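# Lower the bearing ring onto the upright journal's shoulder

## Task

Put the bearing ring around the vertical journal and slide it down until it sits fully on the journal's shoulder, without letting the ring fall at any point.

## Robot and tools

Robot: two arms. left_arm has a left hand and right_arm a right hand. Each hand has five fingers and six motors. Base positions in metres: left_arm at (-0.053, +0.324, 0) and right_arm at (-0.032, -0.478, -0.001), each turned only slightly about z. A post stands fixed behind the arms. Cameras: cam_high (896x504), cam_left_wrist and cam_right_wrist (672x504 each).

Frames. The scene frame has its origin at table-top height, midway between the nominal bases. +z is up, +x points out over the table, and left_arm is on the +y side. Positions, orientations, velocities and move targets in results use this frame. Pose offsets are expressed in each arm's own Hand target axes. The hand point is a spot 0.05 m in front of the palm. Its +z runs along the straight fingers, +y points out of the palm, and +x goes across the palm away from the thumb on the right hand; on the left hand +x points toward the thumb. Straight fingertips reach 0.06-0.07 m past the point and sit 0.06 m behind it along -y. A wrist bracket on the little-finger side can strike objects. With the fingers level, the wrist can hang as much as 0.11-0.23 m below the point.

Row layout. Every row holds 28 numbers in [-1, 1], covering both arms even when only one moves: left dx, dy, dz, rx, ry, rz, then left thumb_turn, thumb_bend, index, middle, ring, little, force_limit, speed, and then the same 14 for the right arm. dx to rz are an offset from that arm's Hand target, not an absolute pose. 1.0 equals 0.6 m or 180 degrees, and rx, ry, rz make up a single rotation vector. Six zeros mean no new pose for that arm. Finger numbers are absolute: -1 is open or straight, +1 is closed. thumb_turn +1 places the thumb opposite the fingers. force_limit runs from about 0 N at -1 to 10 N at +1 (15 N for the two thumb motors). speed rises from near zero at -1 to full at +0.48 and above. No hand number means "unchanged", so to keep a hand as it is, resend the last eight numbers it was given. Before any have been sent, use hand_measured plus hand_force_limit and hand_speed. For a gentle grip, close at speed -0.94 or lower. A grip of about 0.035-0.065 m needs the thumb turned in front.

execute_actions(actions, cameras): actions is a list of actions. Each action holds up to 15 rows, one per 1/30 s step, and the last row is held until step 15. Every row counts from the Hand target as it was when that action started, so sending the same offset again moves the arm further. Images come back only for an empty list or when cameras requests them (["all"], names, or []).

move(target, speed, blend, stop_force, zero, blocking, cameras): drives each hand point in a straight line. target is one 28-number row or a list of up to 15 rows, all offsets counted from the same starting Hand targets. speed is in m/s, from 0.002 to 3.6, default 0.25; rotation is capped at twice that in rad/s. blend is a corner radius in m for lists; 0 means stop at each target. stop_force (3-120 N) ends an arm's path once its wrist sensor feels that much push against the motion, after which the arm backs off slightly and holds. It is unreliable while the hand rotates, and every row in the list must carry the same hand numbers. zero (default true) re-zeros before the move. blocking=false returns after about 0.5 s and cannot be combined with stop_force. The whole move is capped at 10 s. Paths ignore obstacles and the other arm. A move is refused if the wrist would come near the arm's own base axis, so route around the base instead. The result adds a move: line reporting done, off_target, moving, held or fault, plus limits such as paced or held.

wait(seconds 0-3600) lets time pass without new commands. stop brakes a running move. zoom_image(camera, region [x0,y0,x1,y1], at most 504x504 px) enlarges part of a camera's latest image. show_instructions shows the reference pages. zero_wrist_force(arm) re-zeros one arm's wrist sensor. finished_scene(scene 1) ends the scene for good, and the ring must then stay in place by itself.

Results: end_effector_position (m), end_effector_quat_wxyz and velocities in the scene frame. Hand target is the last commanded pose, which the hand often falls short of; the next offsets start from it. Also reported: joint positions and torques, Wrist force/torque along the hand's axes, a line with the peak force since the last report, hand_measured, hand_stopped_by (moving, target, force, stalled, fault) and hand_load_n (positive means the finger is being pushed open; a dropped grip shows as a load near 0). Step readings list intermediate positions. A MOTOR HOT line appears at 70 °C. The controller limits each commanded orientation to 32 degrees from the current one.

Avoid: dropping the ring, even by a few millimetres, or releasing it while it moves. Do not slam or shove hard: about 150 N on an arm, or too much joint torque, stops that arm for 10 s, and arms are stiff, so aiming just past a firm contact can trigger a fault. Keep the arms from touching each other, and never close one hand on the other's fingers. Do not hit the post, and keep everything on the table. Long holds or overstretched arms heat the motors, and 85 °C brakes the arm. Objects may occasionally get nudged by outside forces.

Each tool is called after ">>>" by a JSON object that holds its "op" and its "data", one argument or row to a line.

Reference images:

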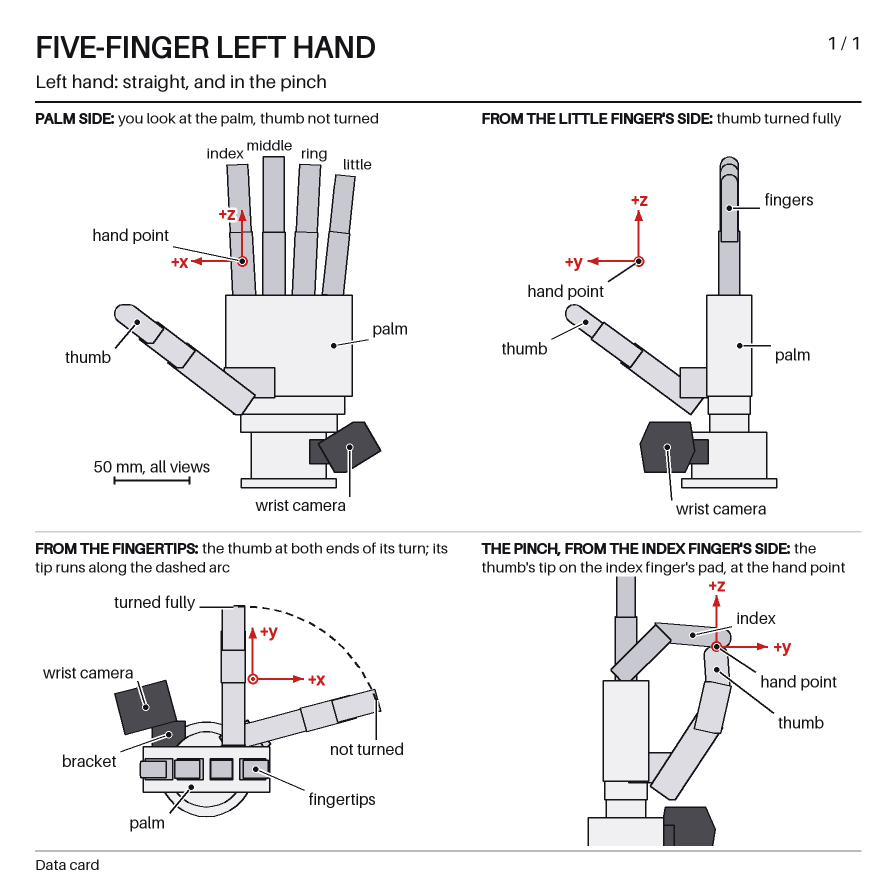

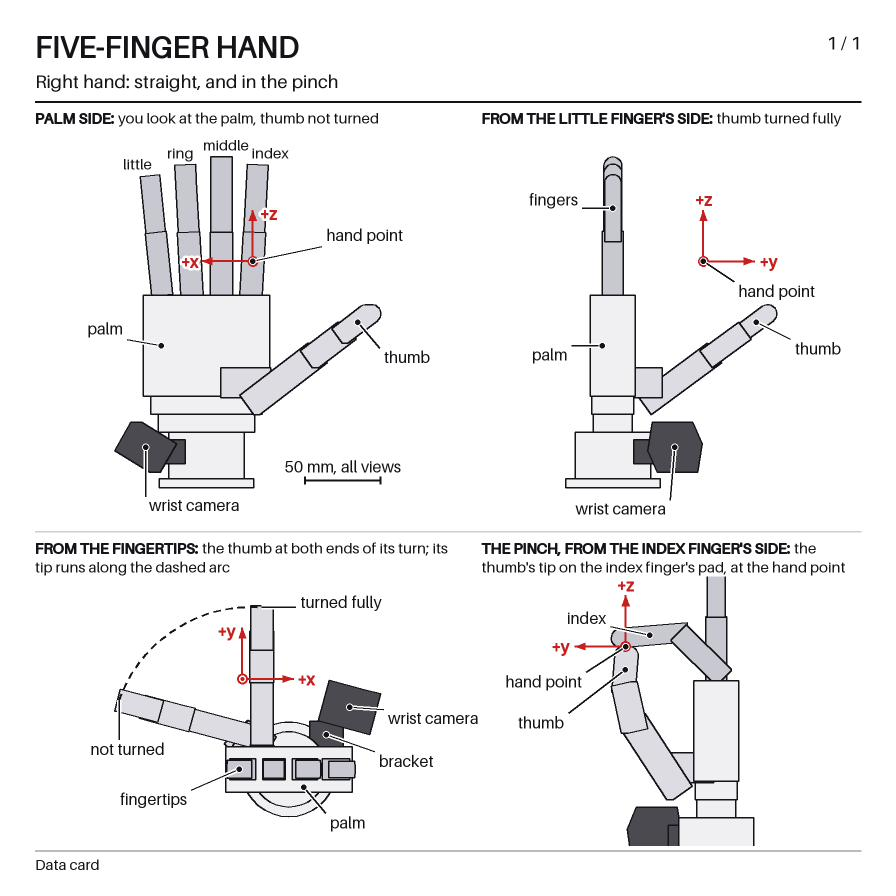

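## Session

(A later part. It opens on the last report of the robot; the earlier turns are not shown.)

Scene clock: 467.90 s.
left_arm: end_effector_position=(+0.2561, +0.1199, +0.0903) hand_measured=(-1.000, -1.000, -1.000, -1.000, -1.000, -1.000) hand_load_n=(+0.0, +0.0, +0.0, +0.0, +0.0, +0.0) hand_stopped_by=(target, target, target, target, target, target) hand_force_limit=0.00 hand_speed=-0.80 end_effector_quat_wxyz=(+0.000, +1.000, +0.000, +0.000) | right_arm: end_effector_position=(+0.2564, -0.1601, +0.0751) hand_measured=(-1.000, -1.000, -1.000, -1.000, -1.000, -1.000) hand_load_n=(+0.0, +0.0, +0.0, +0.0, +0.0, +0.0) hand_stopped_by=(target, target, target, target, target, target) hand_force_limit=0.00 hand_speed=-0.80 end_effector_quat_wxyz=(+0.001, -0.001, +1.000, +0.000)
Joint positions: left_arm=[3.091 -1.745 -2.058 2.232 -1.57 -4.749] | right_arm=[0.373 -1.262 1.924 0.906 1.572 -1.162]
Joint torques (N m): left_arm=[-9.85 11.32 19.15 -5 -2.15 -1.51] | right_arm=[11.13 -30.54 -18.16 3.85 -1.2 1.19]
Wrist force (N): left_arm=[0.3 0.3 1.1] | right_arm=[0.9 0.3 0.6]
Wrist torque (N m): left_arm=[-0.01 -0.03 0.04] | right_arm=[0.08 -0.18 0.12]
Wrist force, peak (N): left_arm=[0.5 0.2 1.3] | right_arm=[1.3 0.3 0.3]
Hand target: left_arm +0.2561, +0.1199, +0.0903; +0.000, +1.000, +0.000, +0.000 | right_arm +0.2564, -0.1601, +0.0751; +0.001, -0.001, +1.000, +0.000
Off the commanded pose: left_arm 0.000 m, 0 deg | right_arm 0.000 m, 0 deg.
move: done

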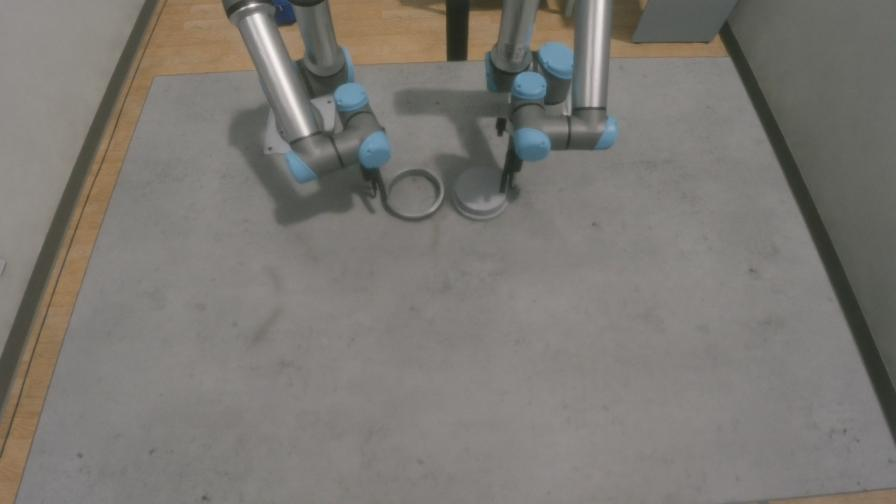

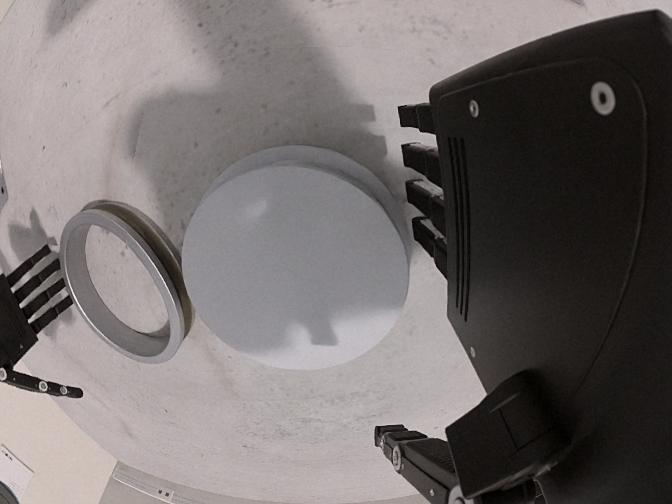

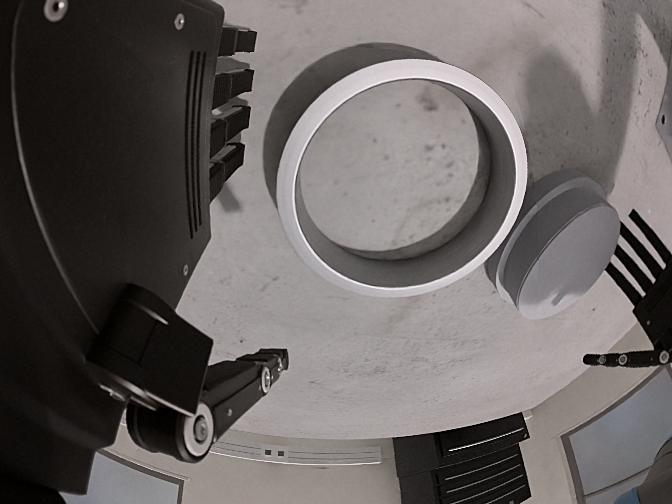

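>>> {"op": "move", "data": {
  "target": [0,0.05,0,0,0,0,-1,-1,-1,-1,-1,-1,0,-0.8,0,0,0,0,0,0,-1,-1,-1,-1,-1,-1,0,-0.8],
  "cameras": ["all"],
  "speed": 0.005,
  "stop_force": 4
}}

Scene clock: 494.37 s.
left_arm: end_effector_position=(+0.2561, +0.1103, +0.0903) hand_measured=(-1.000, -1.000, -1.000, -1.000, -1.000, -1.000) hand_load_n=(+0.0, +0.0, +0.0, +0.0, +0.0, +0.0) hand_stopped_by=(target, target, target, target, target, target) hand_force_limit=0.00 hand_speed=-0.80 end_effector_quat_wxyz=(+0.000, +1.000, +0.000, +0.000) | right_arm: end_effector_position=(+0.2564, -0.1601, +0.0751) hand_measured=(-1.000, -1.000, -1.000, -1.000, -1.000, -1.000) hand_load_n=(+0.0, +0.0, +0.0, +0.0, +0.0, +0.0) hand_stopped_by=(target, target, target, target, target, target) hand_force_limit=0.00 hand_speed=-0.80 end_effector_quat_wxyz=(+0.001, -0.001, +1.000, +0.000)
Joint positions: left_arm=[3.058 -1.755 -2.045 2.229 -1.57 -4.782] | right_arm=[0.373 -1.262 1.924 0.906 1.572 -1.162]
Joint torques (N m): left_arm=[10.03 27.23 5.79 -0.8 0.24 1.66] | right_arm=[12.07 -30.03 -17.57 3.92 -1.31 1.03]
Wrist force (N): left_arm=[1.0 -2.4 0.8] | right_arm=[0.9 0.1 0.3]
Wrist torque (N m): left_arm=[0.20 -0.04 0.02] | right_arm=[0.08 -0.16 0.11]
Wrist force, peak (N): left_arm=[0.3 -6.8 0.8] | right_arm=[1.3 0.3 0.3]
Hand target: left_arm +0.2561, +0.1103, +0.0903; +0.000, +1.000, +0.000, +0.000 (not the last commanded pose) | right_arm +0.2564, -0.1601, +0.0751; +0.001, -0.001, +1.000, +0.000
Off the commanded pose: left_arm 0.020 m, 0 deg | right_arm 0.000 m, 0 deg.
move: contact (left_arm)

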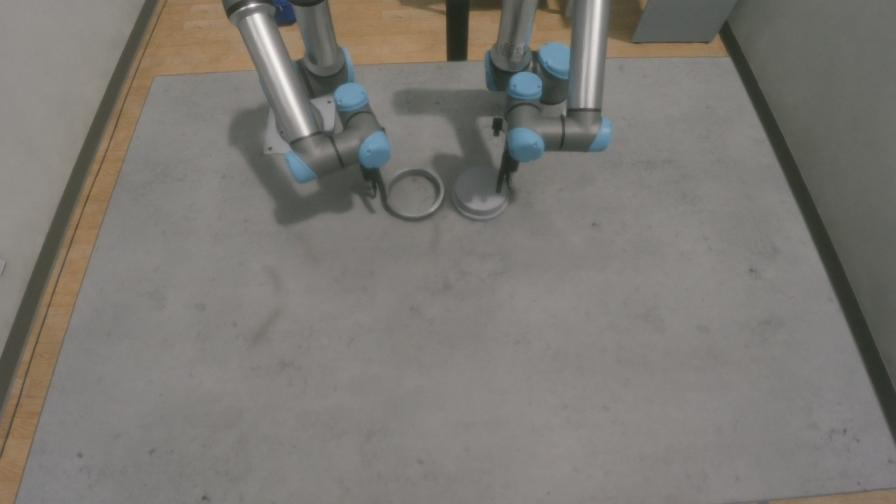

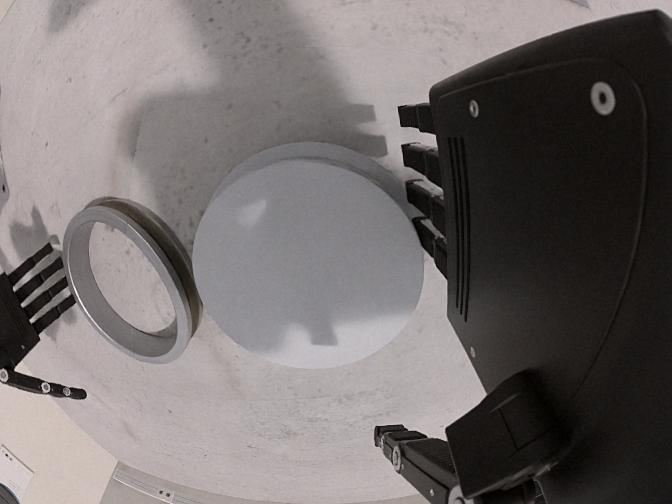

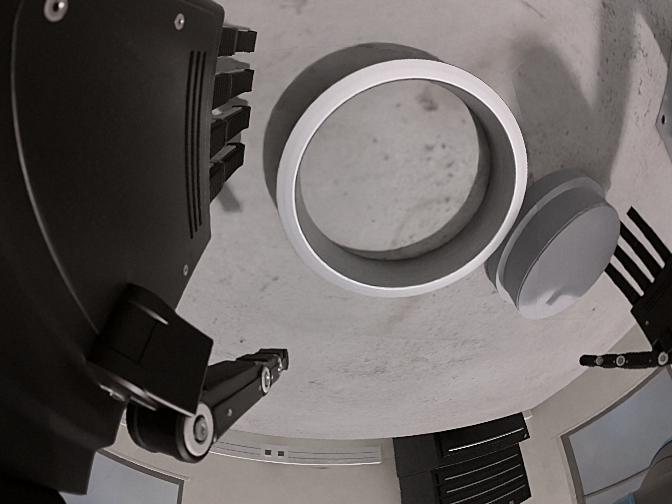

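>>> {"op": "move", "data": {
  "target": [
    [0,-0.0117,0,0,0,0,-1,-1,-1,-1,-1,-1,0,-0.8,0,0,0,0,0,0,-1,-1,-1,-1,-1,-1,0,-0.8],
    [0.05,-0.0117,0,0,0,0,-1,-1,-1,-1,-1,-1,0,-0.8,0,0,0,0,0,0,-1,-1,-1,-1,-1,-1,0,-0.8]
  ],
  "cameras": [],
  "speed": 0.05
}}

>>> {"op": "move", "data": {
  "target": [0,0.04,0,0,0,0,-1,-1,-1,-1,-1,-1,0,-0.8,0,0.025,0,0,0,0,-1,-1,-1,-1,-1,-1,0,-0.8],
  "cameras": ["all"],
  "speed": 0.005,
  "stop_force": 4
}}

Scene clock: 511.53 s.
left_arm: end_effector_position=(+0.2860, +0.1174, +0.0903) hand_measured=(-1.000, -1.000, -1.000, -1.000, -1.000, -1.000) hand_load_n=(+0.0, +0.0, +0.0, +0.0, +0.0, +0.5) hand_stopped_by=(target, target, target, target, target, target) hand_force_limit=0.00 hand_speed=-0.80 end_effector_quat_wxyz=(+0.000, +1.000, +0.000, +0.000) end_effector_velocity=(+0.002, +0.000, +0.001) end_effector_angular_velocity=(+0.000, -0.002, +0.000) | right_arm: end_effector_position=(+0.2564, -0.1601, +0.0751) hand_measured=(-1.000, -1.000, -1.000, -1.000, -1.000, -1.000) hand_load_n=(+0.0, +0.0, +0.0, +0.0, +0.0, +0.0) hand_stopped_by=(target, target, target, target, target, target) hand_force_limit=0.00 hand_speed=-0.80 end_effector_quat_wxyz=(+0.001, -0.001, +1.000, +0.000)
Joint positions: left_arm=[3.087 -1.808 -1.977 2.214 -1.57 -4.753] | right_arm=[0.373 -1.262 1.924 0.906 1.572 -1.162]
Joint velocities: left_arm=[0 -0.002 0.005 -0.001 0 0] | right_arm=[within noise]
Joint torques (N m): left_arm=[10.43 13.76 18.72 -5.06 0.92 1.51] | right_arm=[11.44 -30.16 -17.54 3.81 -1.22 0.98]
Wrist force (N): left_arm=[0.4 1.1 1.0] | right_arm=[0.8 0.0 0.4]
Wrist torque (N m): left_arm=[0.17 -0.03 -0.06] | right_arm=[0.04 -0.16 0.11]
Wrist force, peak (N): left_arm=[1.3 -2.6 0.9] | right_arm=[1.2 0.4 0.4]
Hand target: left_arm +0.2861, +0.1174, +0.0903; +0.000, +1.000, +0.000, +0.000 | right_arm +0.2564, -0.1601, +0.0751; +0.001, -0.001, +1.000, +0.000
Off the commanded pose: left_arm 0.000 m, 0 deg | right_arm 0.000 m, 0 deg.
move: done

Scene clock: 517.07 s.
left_arm: end_effector_position=(+0.2861, +0.1109, +0.0903) hand_measured=(-1.000, -1.000, -1.000, -1.000, -1.000, -1.000) hand_load_n=(+0.0, +0.0, +0.0, +0.0, +0.0, +0.0) hand_stopped_by=(target, target, target, target, target, target) hand_force_limit=0.00 hand_speed=-0.80 end_effector_quat_wxyz=(+0.000, +1.000, +0.000, +0.000) | right_arm: end_effector_position=(+0.2564, -0.1451, +0.0751) hand_measured=(-1.000, -1.000, -1.000, -1.000, -1.000, -1.000) hand_load_n=(+0.0, +0.0, +0.0, +0.0, +0.0, +0.0) hand_stopped_by=(target, target, target, target, target, target) hand_force_limit=0.00 hand_speed=-0.80 end_effector_quat_wxyz=(+0.001, -0.001, +1.000, +0.000)
Joint positions: left_arm=[3.066 -1.815 -1.968 2.212 -1.57 -4.774] | right_arm=[0.412 -1.239 1.892 0.916 1.572 -1.122]
Joint torques (N m): left_arm=[11.04 30.23 5.55 -0.13 2.67 1.55] | right_arm=[12.96 -19.59 -18.2 3.93 1.48 1.67]
Wrist force (N): left_arm=[1.2 -1.3 0.9] | right_arm=[0.8 0.0 0.2]
Wrist torque (N m): left_arm=[0.19 -0.05 0.09] | right_arm=[0.06 -0.16 0.03]
Wrist force, peak (N): left_arm=[0.1 -5.3 0.6] | right_arm=[1.2 0.2 0.5]
Hand target: left_arm +0.2861, +0.1109, +0.0903; +0.000, +1.000, +0.000, +0.000 (not the last commanded pose) | right_arm +0.2564, -0.1451, +0.0751; +0.001, -0.001, +1.000, +0.000
Off the commanded pose: left_arm 0.018 m, 0 deg | right_arm 0.000 m, 0 deg.
move: contact (left_arm)

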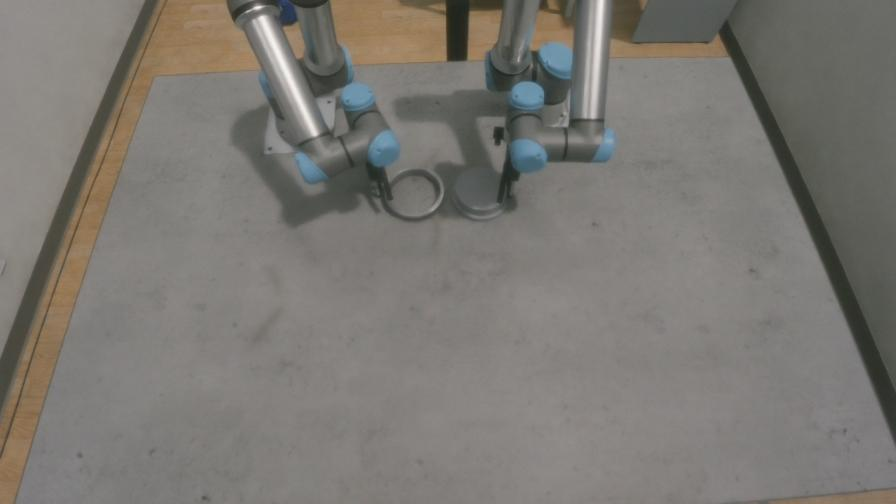

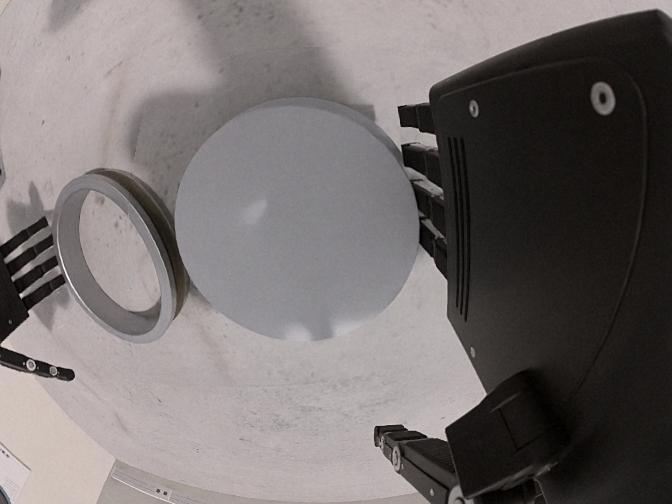

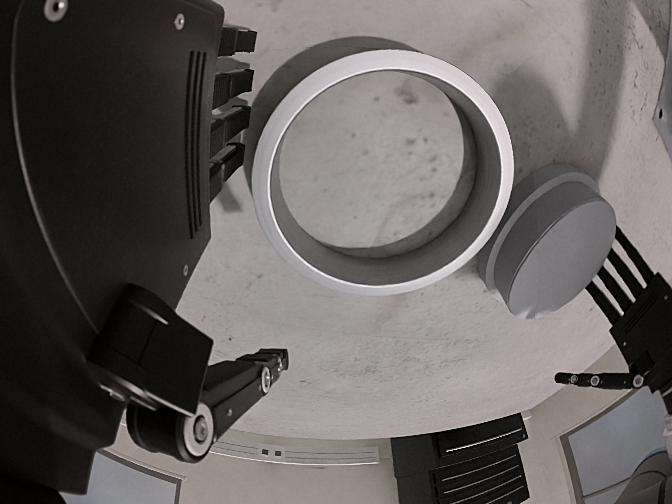

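>>> {"op": "move", "data": {
  "target": [0,-0.005,0,0,0,0,-1,-1,-1,-1,-1,-1,0,-0.8,0,0,0,0,0,0,-1,-1,-1,-1,-1,-1,0,-0.8],
  "cameras": [],
  "speed": 0.02
}}

>>> {"op": "execute_actions", "data": {
  "actions": [
    [[0,0,0,0,0,0,-1,-1,-0.6,-0.6,-0.6,-0.6,-0.7,-0.94,0,0,0,0,0,0,-1,-1,-1,-1,-1,-1,0,-0.8]],
    [[0,0,0,0,0,0,-1,-1,-0.6,-0.6,-0.6,-0.6,-0.7,-0.94,0,0,0,0,0,0,-1,-1,-1,-1,-1,-1,0,-0.8]],
    [[0,0,0,0,0,0,-1,-1,-0.6,-0.6,-0.6,-0.6,-0.7,-0.94,0,0,0,0,0,0,-1,-1,-1,-1,-1,-1,0,-0.8]],
    [[0,0,0,0,0,0,-1,-1,-0.6,-0.6,-0.6,-0.6,-0.7,-0.94,0,0,0,0,0,0,-1,-1,-1,-1,-1,-1,0,-0.8]]
  ],
  "cameras": ["cam_left_wrist","cam_right_wrist"]
}}

Scene clock: 538.90 s.
left_arm: end_effector_position=(+0.2861, +0.1138, +0.0903) hand_measured=(-1.000, -1.000, -1.000, -1.000, -1.000, -1.000) hand_load_n=(+0.0, +0.0, +0.0, +0.0, +0.0, +0.0) hand_stopped_by=(target, target, target, target, target, target) hand_force_limit=0.00 hand_speed=-0.80 end_effector_quat_wxyz=(+0.000, +1.000, +0.000, +0.000) | right_arm: end_effector_position=(+0.2564, -0.1451, +0.0751) hand_measured=(-1.000, -1.000, -1.000, -1.000, -1.000, -1.000) hand_load_n=(+0.0, +0.0, +0.0, +0.0, +0.0, +0.0) hand_stopped_by=(target, target, target, target, target, target) hand_force_limit=0.00 hand_speed=-0.80 end_effector_quat_wxyz=(+0.001, -0.001, +1.000, +0.000)
Joint positions: left_arm=[3.075 -1.812 -1.972 2.213 -1.57 -4.765] | right_arm=[0.412 -1.239 1.892 0.916 1.572 -1.122]
Joint torques (N m): left_arm=[12.27 29.13 4.99 0 0.03 1.39] | right_arm=[12.57 -19.29 -17.41 3.87 1.35 1.64]
Wrist force (N): left_arm=[0.5 1.2 0.9] | right_arm=[0.8 -0.1 0.0]
Wrist torque (N m): left_arm=[0.18 -0.04 -0.06] | right_arm=[0.06 -0.15 0.03]
Wrist force, peak (N): left_arm=[1.5 -1.4 1.1] | right_arm=[1.3 -0.2 0.1]
Hand target: left_arm +0.2861, +0.1139, +0.0903; +0.000, +1.000, +0.000, +0.000 | right_arm +0.2564, -0.1451, +0.0751; +0.001, -0.001, +1.000, +0.000
Off the commanded pose: left_arm 0.000 m, 0 deg | right_arm 0.000 m, 0 deg.
move: done

Scene clock: 541.23 s.
left_arm: end_effector_position=(+0.2861, +0.1139, +0.0903) hand_measured=(-1.000, -1.000, -0.944, -0.956, -0.888, -0.650) hand_load_n=(+0.0, +0.0, +2.0, +2.0, +2.5, +2.0) hand_stopped_by=(target, target, force, force, force, force) hand_force_limit=-0.70 hand_speed=-0.94 end_effector_quat_wxyz=(+0.000, +1.000, +0.000, +0.000) | right_arm: end_effector_position=(+0.2564, -0.1451, +0.0751) hand_measured=(-1.000, -1.000, -1.000, -1.000, -1.000, -1.000) hand_load_n=(+0.0, +0.0, +0.0, +0.0, +0.0, +0.0) hand_stopped_by=(target, target, target, target, target, target) hand_force_limit=0.00 hand_speed=-0.80 end_effector_quat_wxyz=(+0.001, -0.001, +1.000, +0.000)
Joint positions: left_arm=[3.076 -1.812 -1.972 2.213 -1.57 -4.764] | right_arm=[0.412 -1.239 1.892 0.916 1.572 -1.122]
Joint torques (N m): left_arm=[2.72 29.79 10.78 0.06 3.74 1.37] | right_arm=[12.76 -19.85 -17.53 3.93 1.34 1.58]
Wrist force (N): left_arm=[-1.2 -7.3 2.9] | right_arm=[1.2 0.0 0.0]
Wrist torque (N m): left_arm=[0.01 0.06 0.14] | right_arm=[0.07 -0.21 0.05]
Wrist force, peak (N): left_arm=[-1.0 -7.7 3.3] | right_arm=[1.3 -0.1 0.0]
Hand target: left_arm +0.2861, +0.1139, +0.0903; +0.000, +1.000, +0.000, +0.000 | right_arm +0.2564, -0.1451, +0.0751; +0.001, -0.001, +1.000, +0.000
Off the commanded pose: left_arm 0.000 m, 0 deg | right_arm 0.000 m, 0 deg.
Step readings (end_effector_position of left_arm | right_arm):
0: (+0.2861, +0.1138, +0.0903) | (+0.2564, -0.1451, +0.0751)
1: (+0.2861, +0.1138, +0.0903) | (+0.2564, -0.1451, +0.0751)
2: (+0.2861, +0.1138, +0.0903) | (+0.2564, -0.1451, +0.0751)
4: (+0.2861, +0.1138, +0.0903) | (+0.2564, -0.1451, +0.0751)
8: (+0.2861, +0.1139, +0.0903) | (+0.2564, -0.1451, +0.0751)
15: (+0.2861, +0.1139, +0.0903) | (+0.2564, -0.1451, +0.0751)
16: (+0.2861, +0.1139, +0.0903) | (+0.2564, -0.1451, +0.0751)
17: (+0.2861, +0.1139, +0.0903) | (+0.2564, -0.1451, +0.0751)
19: (+0.2861, +0.1139, +0.0903) | (+0.2564, -0.1451, +0.0751)
23: (+0.2861, +0.1139, +0.0903) | (+0.2564, -0.1451, +0.0751)
30: (+0.2861, +0.1139, +0.0903) | (+0.2564, -0.1451, +0.0751)
31: (+0.2861, +0.1139, +0.0903) | (+0.2564, -0.1451, +0.0751)
32: (+0.2861, +0.1139, +0.0903) | (+0.2564, -0.1451, +0.0751)
34: (+0.2861, +0.1139, +0.0903) | (+0.2564, -0.1451, +0.0751)
38: (+0.2861, +0.1139, +0.0903) | (+0.2564, -0.1451, +0.0751)
45: (+0.2861, +0.1139, +0.0903) | (+0.2564, -0.1451, +0.0751)
46: (+0.2861, +0.1139, +0.0903) | (+0.2564, -0.1451, +0.0751)
47: (+0.2861, +0.1139, +0.0903) | (+0.2564, -0.1451, +0.0751)
49: (+0.2861, +0.1139, +0.0903) | (+0.2564, -0.1451, +0.0751)
53: (+0.2861, +0.1139, +0.0903) | (+0.2564, -0.1451, +0.0751)
60: (+0.2861, +0.1139, +0.0903) | (+0.2564, -0.1451, +0.0751)

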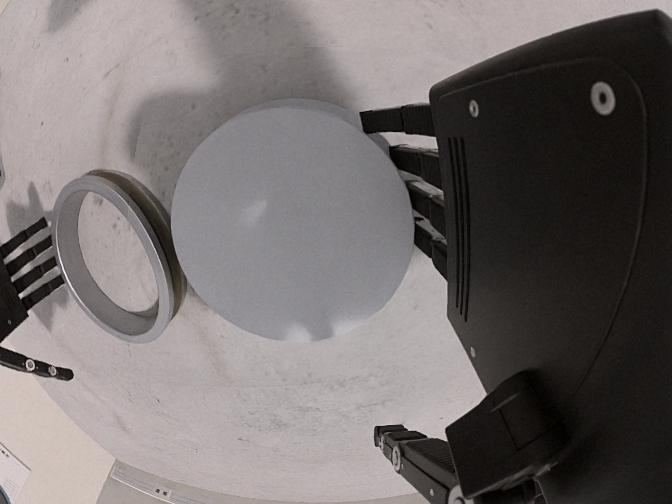

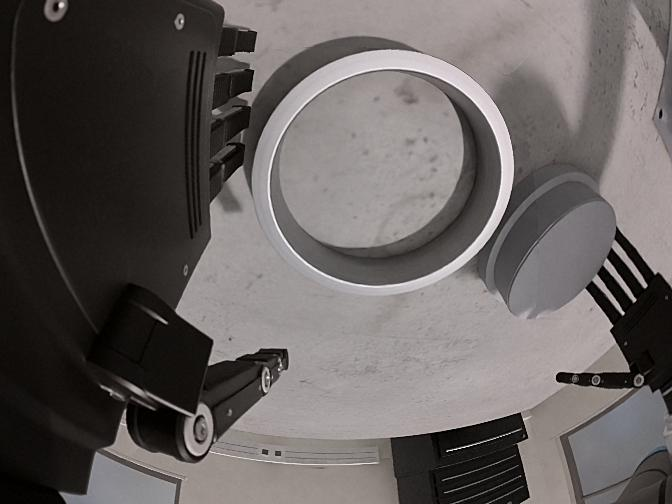

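>>> {"op": "execute_actions", "data": {
  "actions": [
    [[0,0,0,0,0,0,-1,-1,-1,-1,-1,-1,-0.7,-0.7,0,0,0,0,0,0,-1,-1,-0.5,-0.5,-0.5,-0.5,-0.85,-0.94]],
    [[0,0,0,0,0,0,-1,-1,-1,-1,-1,-1,-0.7,-0.7,0,0,0,0,0,0,-1,-1,-0.5,-0.5,-0.5,-0.5,-0.85,-0.94]],
    [[0,0,0,0,0,0,-1,-1,-1,-1,-1,-1,-0.7,-0.7,0,0,0,0,0,0,-1,-1,-0.5,-0.5,-0.5,-0.5,-0.85,-0.94]],
    [[0,0,0,0,0,0,-1,-1,-1,-1,-1,-1,-0.7,-0.7,0,0,0,0,0,0,-1,-1,-0.5,-0.5,-0.5,-0.5,-0.85,-0.94]]
  ],
  "cameras": ["cam_left_wrist","cam_right_wrist"]
}}

Scene clock: 570.23 s.
left_arm: end_effector_position=(+0.2861, +0.1139, +0.0903) hand_measured=(-1.000, -1.000, -1.000, -1.000, -1.000, -1.000) hand_load_n=(+0.0, +0.0, +0.0, +0.0, +0.0, +0.0) hand_stopped_by=(target, target, target, target, target, target) hand_force_limit=-0.70 hand_speed=-0.70 end_effector_quat_wxyz=(+0.000, +1.000, +0.000, +0.000) | right_arm: end_effector_position=(+0.2564, -0.1451, +0.0751) hand_measured=(-1.000, -1.000, -0.838, -0.804, -0.668, -0.500) hand_load_n=(+0.0, +0.0, +1.0, +0.5, +1.0, +0.0) hand_stopped_by=(target, target, force, force, force, target) hand_force_limit=-0.85 hand_speed=-0.94 end_effector_quat_wxyz=(+0.001, -0.001, +1.000, +0.000)
Joint positions: left_arm=[3.076 -1.812 -1.972 2.213 -1.57 -4.764] | right_arm=[0.412 -1.239 1.892 0.916 1.572 -1.122]
Joint torques (N m): left_arm=[-9.67 28.61 19.95 -0.2 -2.25 -0.84] | right_arm=[12.37 -21.77 -17.5 1.38 -1.65 1.02]
Wrist force (N): left_arm=[0.5 1.2 1.2] | right_arm=[1.3 -1.7 0.4]
Wrist torque (N m): left_arm=[0.17 -0.06 -0.06] | right_arm=[0.09 -0.17 0.02]
Wrist force, peak (N): left_arm=[-1.3 -7.6 3.2] | right_arm=[1.2 -4.1 0.7]
Hand target: left_arm +0.2861, +0.1139, +0.0903; +0.000, +1.000, +0.000, +0.000 | right_arm +0.2564, -0.1451, +0.0751; +0.001, -0.001, +1.000, +0.000
Off the commanded pose: left_arm 0.000 m, 0 deg | right_arm 0.000 m, 0 deg.
Step readings (end_effector_position of left_arm | right_arm):
0: (+0.2861, +0.1139, +0.0903) | (+0.2564, -0.1451, +0.0751)
1: (+0.2861, +0.1139, +0.0903) | (+0.2564, -0.1451, +0.0751)
2: (+0.2861, +0.1139, +0.0903) | (+0.2564, -0.1451, +0.0751)
4: (+0.2861, +0.1138, +0.0903) | (+0.2564, -0.1451, +0.0751)
8: (+0.2861, +0.1138, +0.0903) | (+0.2564, -0.1451, +0.0751)
15: (+0.2861, +0.1138, +0.0903) | (+0.2564, -0.1451, +0.0751)
16: (+0.2861, +0.1138, +0.0903) | (+0.2564, -0.1451, +0.0751)
17: (+0.2861, +0.1138, +0.0903) | (+0.2564, -0.1451, +0.0751)
19: (+0.2861, +0.1139, +0.0903) | (+0.2564, -0.1451, +0.0751)
23: (+0.2861, +0.1139, +0.0903) | (+0.2564, -0.1451, +0.0751)
30: (+0.2861, +0.1139, +0.0903) | (+0.2564, -0.1451, +0.0751)
31: (+0.2861, +0.1139, +0.0903) | (+0.2564, -0.1451, +0.0751)
32: (+0.2861, +0.1139, +0.0903) | (+0.2564, -0.1451, +0.0751)
34: (+0.2861, +0.1139, +0.0903) | (+0.2564, -0.1451, +0.0751)
38: (+0.2861, +0.1139, +0.0903) | (+0.2564, -0.1451, +0.0751)
45: (+0.2861, +0.1139, +0.0903) | (+0.2564, -0.1451, +0.0751)
46: (+0.2861, +0.1139, +0.0903) | (+0.2564, -0.1451, +0.0751)
47: (+0.2861, +0.1139, +0.0903) | (+0.2564, -0.1451, +0.0751)
49: (+0.2861, +0.1139, +0.0903) | (+0.2564, -0.1451, +0.0751)
53: (+0.2861, +0.1139, +0.0903) | (+0.2564, -0.1451, +0.0751)
60: (+0.2861, +0.1139, +0.0903) | (+0.2564, -0.1451, +0.0751)

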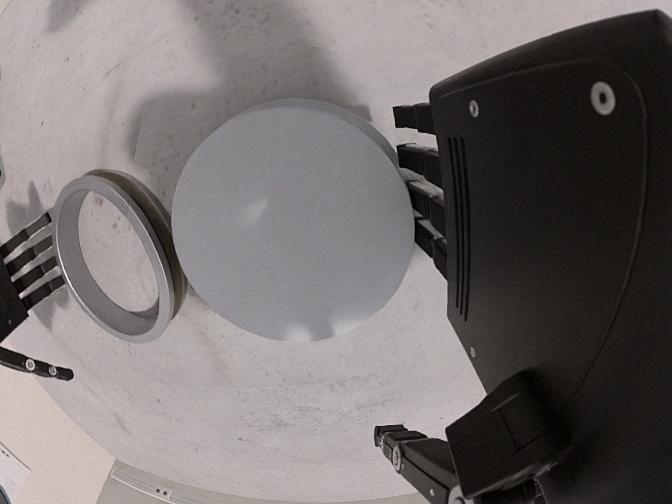

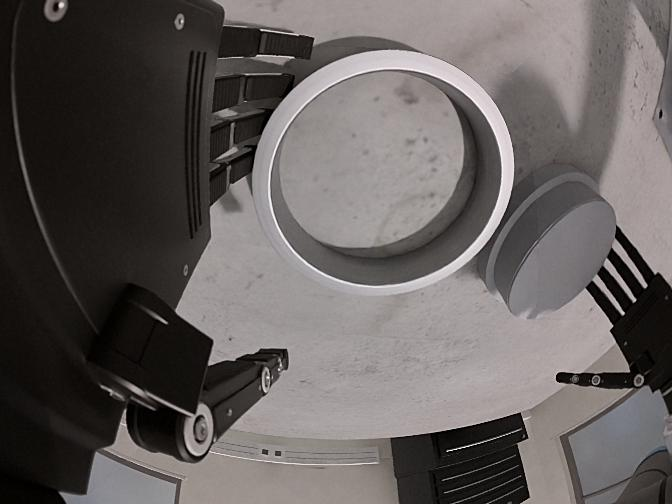

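>>> {"op": "move", "data": {
  "target": [
    [0,-0.05,0,0,0,0,-1,-1,-1,-1,-1,-1,0,-0.8,0,0,0,0,0,0,-1,-1,-1,-1,-1,-1,0,-0.8],
    [0,-0.05,-0.1167,0,0,0,-1,-1,-1,-1,-1,-1,0,-0.8,0,-0.025,-0.0117,0,0,0,-1,-1,-1,-1,-1,-1,0,-0.8],
    [0.0083,0.3065,-0.1167,0,0,0,-1,-1,-1,-1,-1,-1,0,-0.8,-0.0575,-0.025,-0.0117,0,0,0,-1,-1,-1,-1,-1,-1,0,-0.8]
  ],
  "cameras": ["all"],
  "speed": 0.1
}}

Scene clock: 614.13 s.
left_arm: end_effector_position=(+0.2912, -0.0699, +0.1604) hand_measured=(-1.000, -1.000, -1.000, -1.000, -1.000, -1.000) hand_load_n=(+0.5, +0.5, +0.0, +0.0, +0.0, +0.0) hand_stopped_by=(target, target, target, target, target, target) hand_force_limit=0.00 hand_speed=-0.80 end_effector_quat_wxyz=(+0.000, +1.000, +0.000, +0.000) | right_arm: end_effector_position=(+0.2909, -0.1600, +0.0822) hand_measured=(-1.000, -1.000, -1.000, -1.000, -1.000, -1.000) hand_load_n=(+0.0, +0.0, +0.0, +0.0, +0.0, +0.0) hand_stopped_by=(target, target, target, target, target, target) hand_force_limit=0.00 hand_speed=-0.80 end_effector_quat_wxyz=(+0.001, -0.001, +1.000, +0.000)
Joint positions: left_arm=[2.607 -1.986 -1.523 1.939 -1.57 -5.233] | right_arm=[0.336 -1.219 1.84 0.947 1.572 -1.199]
Joint torques (N m): left_arm=[-11.83 23.79 21.44 -4.83 -2.48 -1.42] | right_arm=[-11.99 -21.07 -18.68 4.1 -1.87 -1.07]
Wrist force (N): left_arm=[0.4 0.8 1.2] | right_arm=[0.5 0.1 0.7]
Wrist torque (N m): left_arm=[0.11 -0.03 0.03] | right_arm=[0.06 -0.11 0.14]
Wrist force, peak (N): left_arm=[0.5 1.7 1.5] | right_arm=[1.6 -2.0 0.5]
Hand target: left_arm +0.2912, -0.0700, +0.1604; +0.000, +1.000, +0.000, +0.000 | right_arm +0.2909, -0.1600, +0.0822; +0.001, -0.001, +1.000, +0.000
Off the commanded pose: left_arm 0.000 m, 0 deg | right_arm 0.000 m, 0 deg.
move: done

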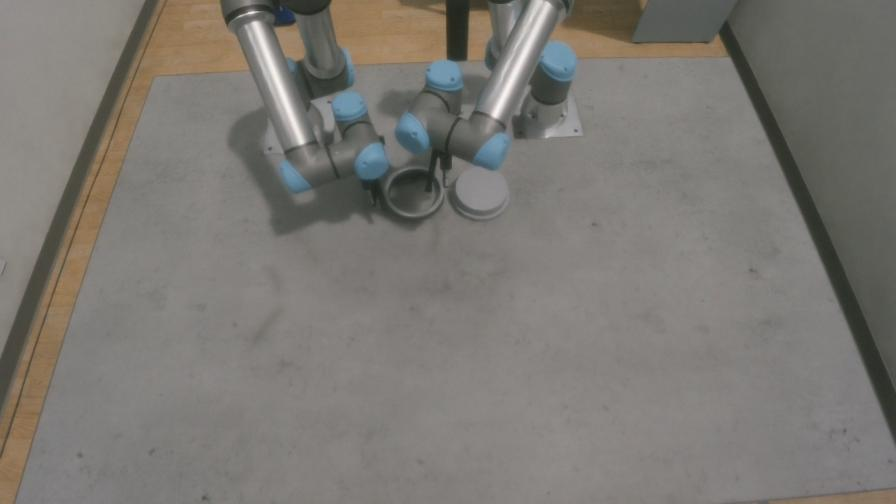

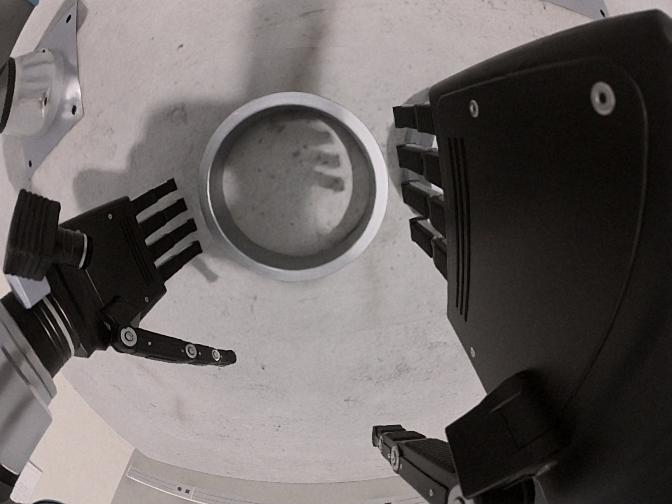

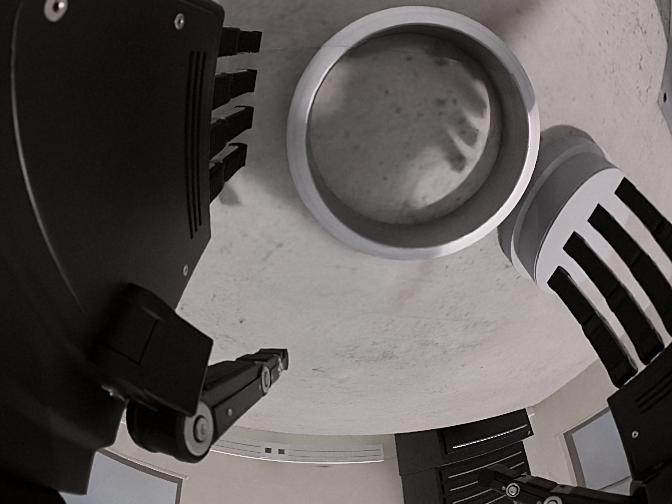

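>>> {"op": "move", "data": {
  "target": [0,0,0.0667,0,0,0,-1,-1,-1,-1,-1,-1,0,-0.8,0,0,0,0,0,0,-1,-1,-1,-1,-1,-1,0,-0.8],
  "cameras": ["all"],
  "speed": 0.02,
  "stop_force": 4
}}

>>> {"op": "zoom_image", "data": {
  "camera": "cam_right_wrist",
  "region": [440, 60, 672, 380]
}}

>>> {"op": "zoom_image", "data": {
  "camera": "cam_high",
  "region": [340, 100, 560, 240]
}}

Scene clock: 626.43 s.
left_arm: end_effector_position=(+0.2912, -0.0700, +0.1204) hand_measured=(-1.000, -1.000, -1.000, -1.000, -1.000, -1.000) hand_load_n=(+0.0, +0.0, +0.0, +0.0, +0.0, +0.0) hand_stopped_by=(target, target, target, target, target, target) hand_force_limit=0.00 hand_speed=-0.80 end_effector_quat_wxyz=(+0.000, +1.000, +0.000, +0.000) | right_arm: end_effector_position=(+0.2909, -0.1600, +0.0822) hand_measured=(-1.000, -1.000, -1.000, -1.000, -1.000, -1.000) hand_load_n=(+0.0, +0.0, +0.0, +0.0, +0.0, +0.0) hand_stopped_by=(target, target, target, target, target, target) hand_force_limit=0.00 hand_speed=-0.80 end_effector_quat_wxyz=(+0.001, -0.001, +1.000, +0.000)
Joint positions: left_arm=[2.607 -2.024 -1.578 2.031 -1.57 -5.233] | right_arm=[0.336 -1.219 1.84 0.947 1.572 -1.199]
Joint torques (N m): left_arm=[-9.77 23.84 7.07 0.11 -1.81 -1.51] | right_arm=[-12.33 -21.38 -18.97 3.92 -1.82 -1.16]
Wrist force (N): left_arm=[0.4 1.0 1.4] | right_arm=[0.8 0.2 0.5]
Wrist torque (N m): left_arm=[0.13 -0.03 0.03] | right_arm=[0.09 -0.17 0.17]
Wrist force, peak (N): left_arm=[0.5 1.1 1.6] | right_arm=[0.9 0.4 0.3]
Hand target: left_arm +0.2912, -0.0700, +0.1204; +0.000, +1.000, +0.000, +0.000 | right_arm +0.2909, -0.1600, +0.0822; +0.001, -0.001, +1.000, +0.000
Off the commanded pose: left_arm 0.000 m, 0 deg | right_arm 0.000 m, 0 deg.
move: done

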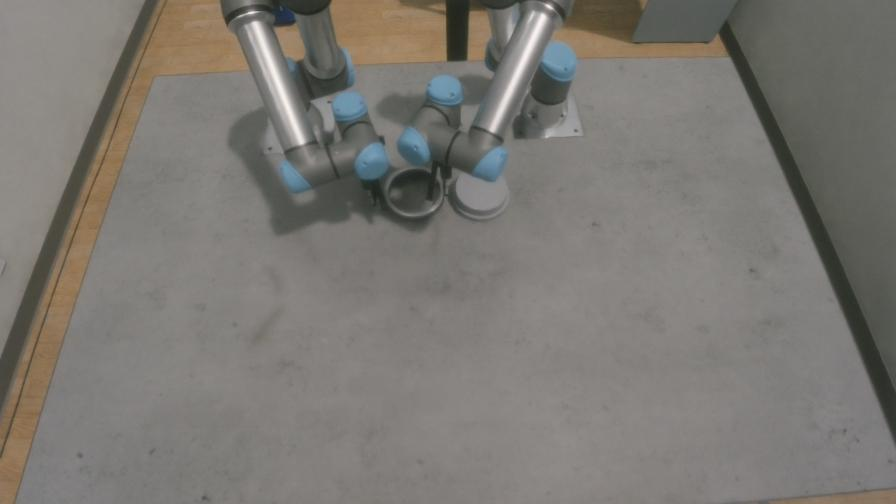

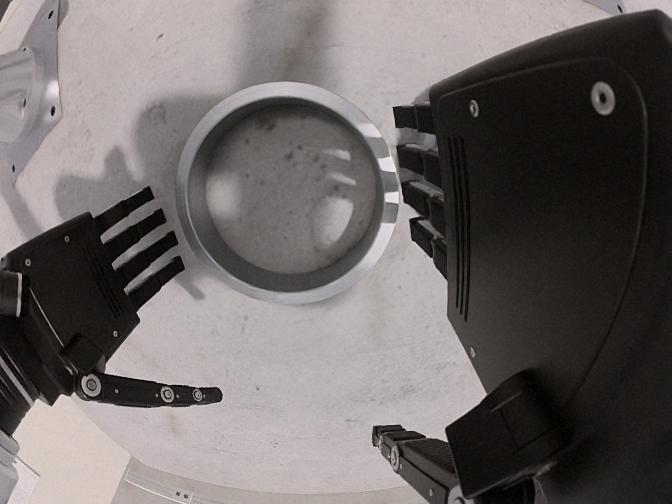

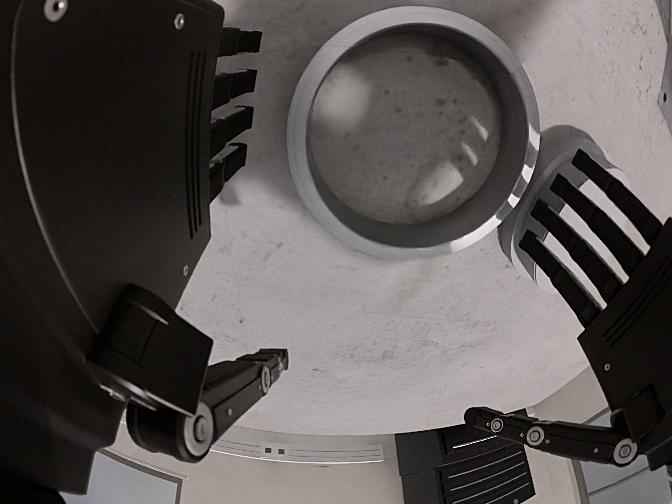

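Scaled by 1.575 from the camera's image (finer frame: 960x720).

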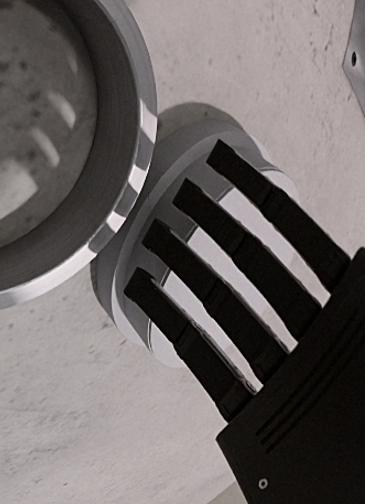

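Scaled by 2.291 from the camera's image (finer frame: 1280x720).

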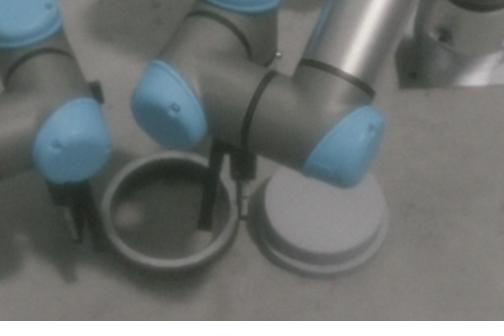

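>>> {"op": "move", "data": {
  "target": [0,-0.02,0,0,0,0,-1,-1,-1,-1,-1,-1,0,-0.8,0,0,0,0,0,0,-1,-1,-1,-1,-1,-1,0,-0.8],
  "cameras": [],
  "speed": 0.05
}}

>>> {"op": "move", "data": {
  "target": [0,0,0.05,0,0,0,-1,-1,-1,-1,-1,-1,0,-0.8,0,0,0,0,0,0,-1,-1,-1,-1,-1,-1,0,-0.8],
  "cameras": ["all"],
  "speed": 0.008,
  "stop_force": 3
}}

>>> {"op": "zoom_image", "data": {
  "camera": "cam_right_wrist",
  "region": [440, 60, 672, 380]
}}

>>> {"op": "zoom_image", "data": {
  "camera": "cam_left_wrist",
  "region": [300, 60, 500, 340]
}}

Scene clock: 679.70 s.
left_arm: end_effector_position=(+0.2912, -0.0581, +0.1204) hand_measured=(-1.000, -1.000, -1.000, -1.000, -1.000, -1.000) hand_load_n=(+0.0, +0.0, +0.0, +0.0, +0.0, +0.0) hand_stopped_by=(target, target, target, target, target, target) hand_force_limit=0.00 hand_speed=-0.80 end_effector_quat_wxyz=(+0.000, +1.000, +0.000, +0.000) | right_arm: end_effector_position=(+0.2909, -0.1600, +0.0822) hand_measured=(-1.000, -1.000, -1.000, -1.000, -1.000, -1.000) hand_load_n=(+0.0, +0.0, +0.0, +0.0, +0.0, +0.0) hand_stopped_by=(target, target, target, target, target, target) hand_force_limit=0.00 hand_speed=-0.80 end_effector_quat_wxyz=(+0.001, -0.001, +1.000, +0.000)
Joint positions: left_arm=[2.631 -2.005 -1.607 2.041 -1.571 -5.209] | right_arm=[0.336 -1.219 1.84 0.947 1.572 -1.199]
Joint torques (N m): left_arm=[12.64 39.89 5.36 0.13 -1.62 1.44] | right_arm=[-11.94 -20.74 -18.71 3.86 -1.74 -1.16]
Wrist force (N): left_arm=[0.4 0.8 1.3] | right_arm=[0.7 0.2 0.4]
Wrist torque (N m): left_arm=[0.10 -0.04 -0.05] | right_arm=[0.09 -0.14 0.16]
Wrist force, peak (N): left_arm=[0.1 1.6 1.8] | right_arm=[0.7 0.3 0.7]
Hand target: left_arm +0.2912, -0.0580, +0.1204; +0.000, +1.000, +0.000, +0.000 | right_arm +0.2909, -0.1600, +0.0822; +0.001, -0.001, +1.000, +0.000
Off the commanded pose: left_arm 0.000 m, 0 deg | right_arm 0.000 m, 0 deg.
move: done

Scene clock: 684.27 s.
left_arm: end_effector_position=(+0.2912, -0.0580, +0.0904) hand_measured=(-1.000, -1.000, -1.000, -1.000, -1.000, -1.000) hand_load_n=(+0.0, +0.0, +0.0, +0.0, +0.5, +0.0) hand_stopped_by=(target, target, target, target, target, target) hand_force_limit=0.00 hand_speed=-0.80 end_effector_quat_wxyz=(+0.000, +1.000, +0.000, +0.000) | right_arm: end_effector_position=(+0.2909, -0.1600, +0.0822) hand_measured=(-1.000, -1.000, -1.000, -1.000, -1.000, -1.000) hand_load_n=(+0.0, +0.0, +0.0, +0.0, +0.0, +0.0) hand_stopped_by=(target, target, target, target, target, target) hand_force_limit=0.00 hand_speed=-0.80 end_effector_quat_wxyz=(+0.001, -0.001, +1.000, +0.000)
Joint positions: left_arm=[2.631 -2.039 -1.641 2.11 -1.57 -5.209] | right_arm=[0.336 -1.219 1.84 0.947 1.572 -1.199]
Joint torques (N m): left_arm=[-1.52 23.35 7.27 0.05 1.89 -1] | right_arm=[-12.23 -21.03 -18.73 3.92 -1.7 -1.05]
Wrist force (N): left_arm=[0.4 1.0 1.3] | right_arm=[0.7 0.3 0.4]
Wrist torque (N m): left_arm=[0.13 -0.04 -0.06] | right_arm=[0.10 -0.13 0.16]
Wrist force, peak (N): left_arm=[0.5 1.0 1.7] | right_arm=[0.7 0.6 0.5]
Hand target: left_arm +0.2912, -0.0580, +0.0904; +0.000, +1.000, +0.000, +0.000 | right_arm +0.2909, -0.1600, +0.0822; +0.001, -0.001, +1.000, +0.000
Off the commanded pose: left_arm 0.000 m, 0 deg | right_arm 0.000 m, 0 deg.
move: done

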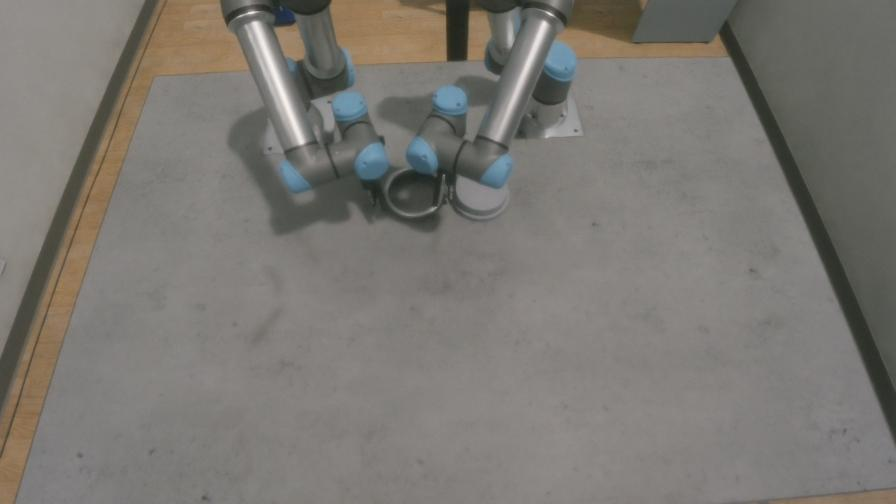

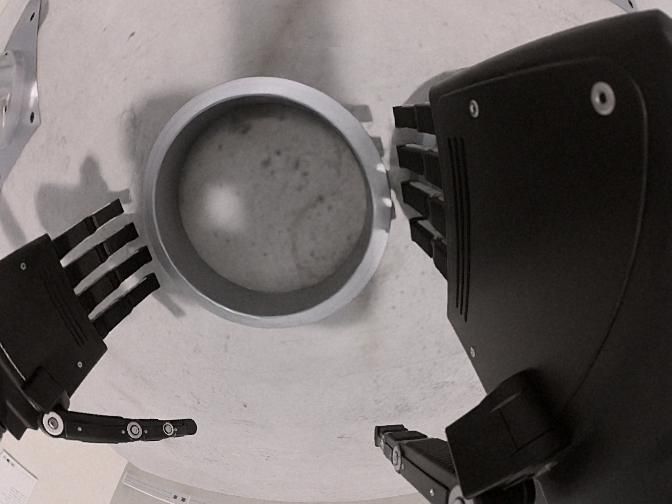

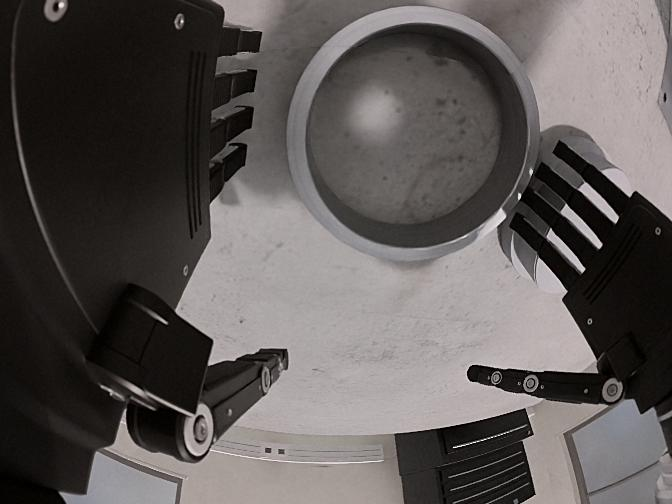

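Scaled by 1.575 from the camera's image (finer frame: 960x720).

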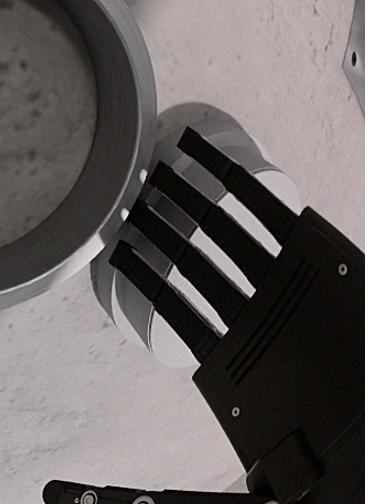

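Scaled by 1.800 from the camera's image (finer frame: 960x720).

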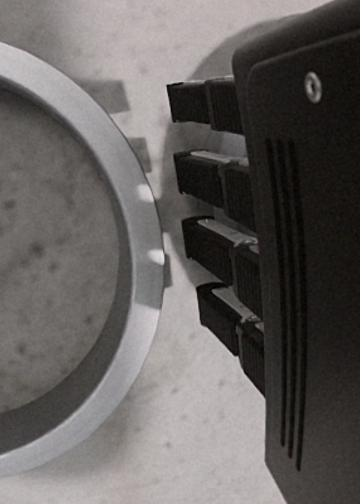

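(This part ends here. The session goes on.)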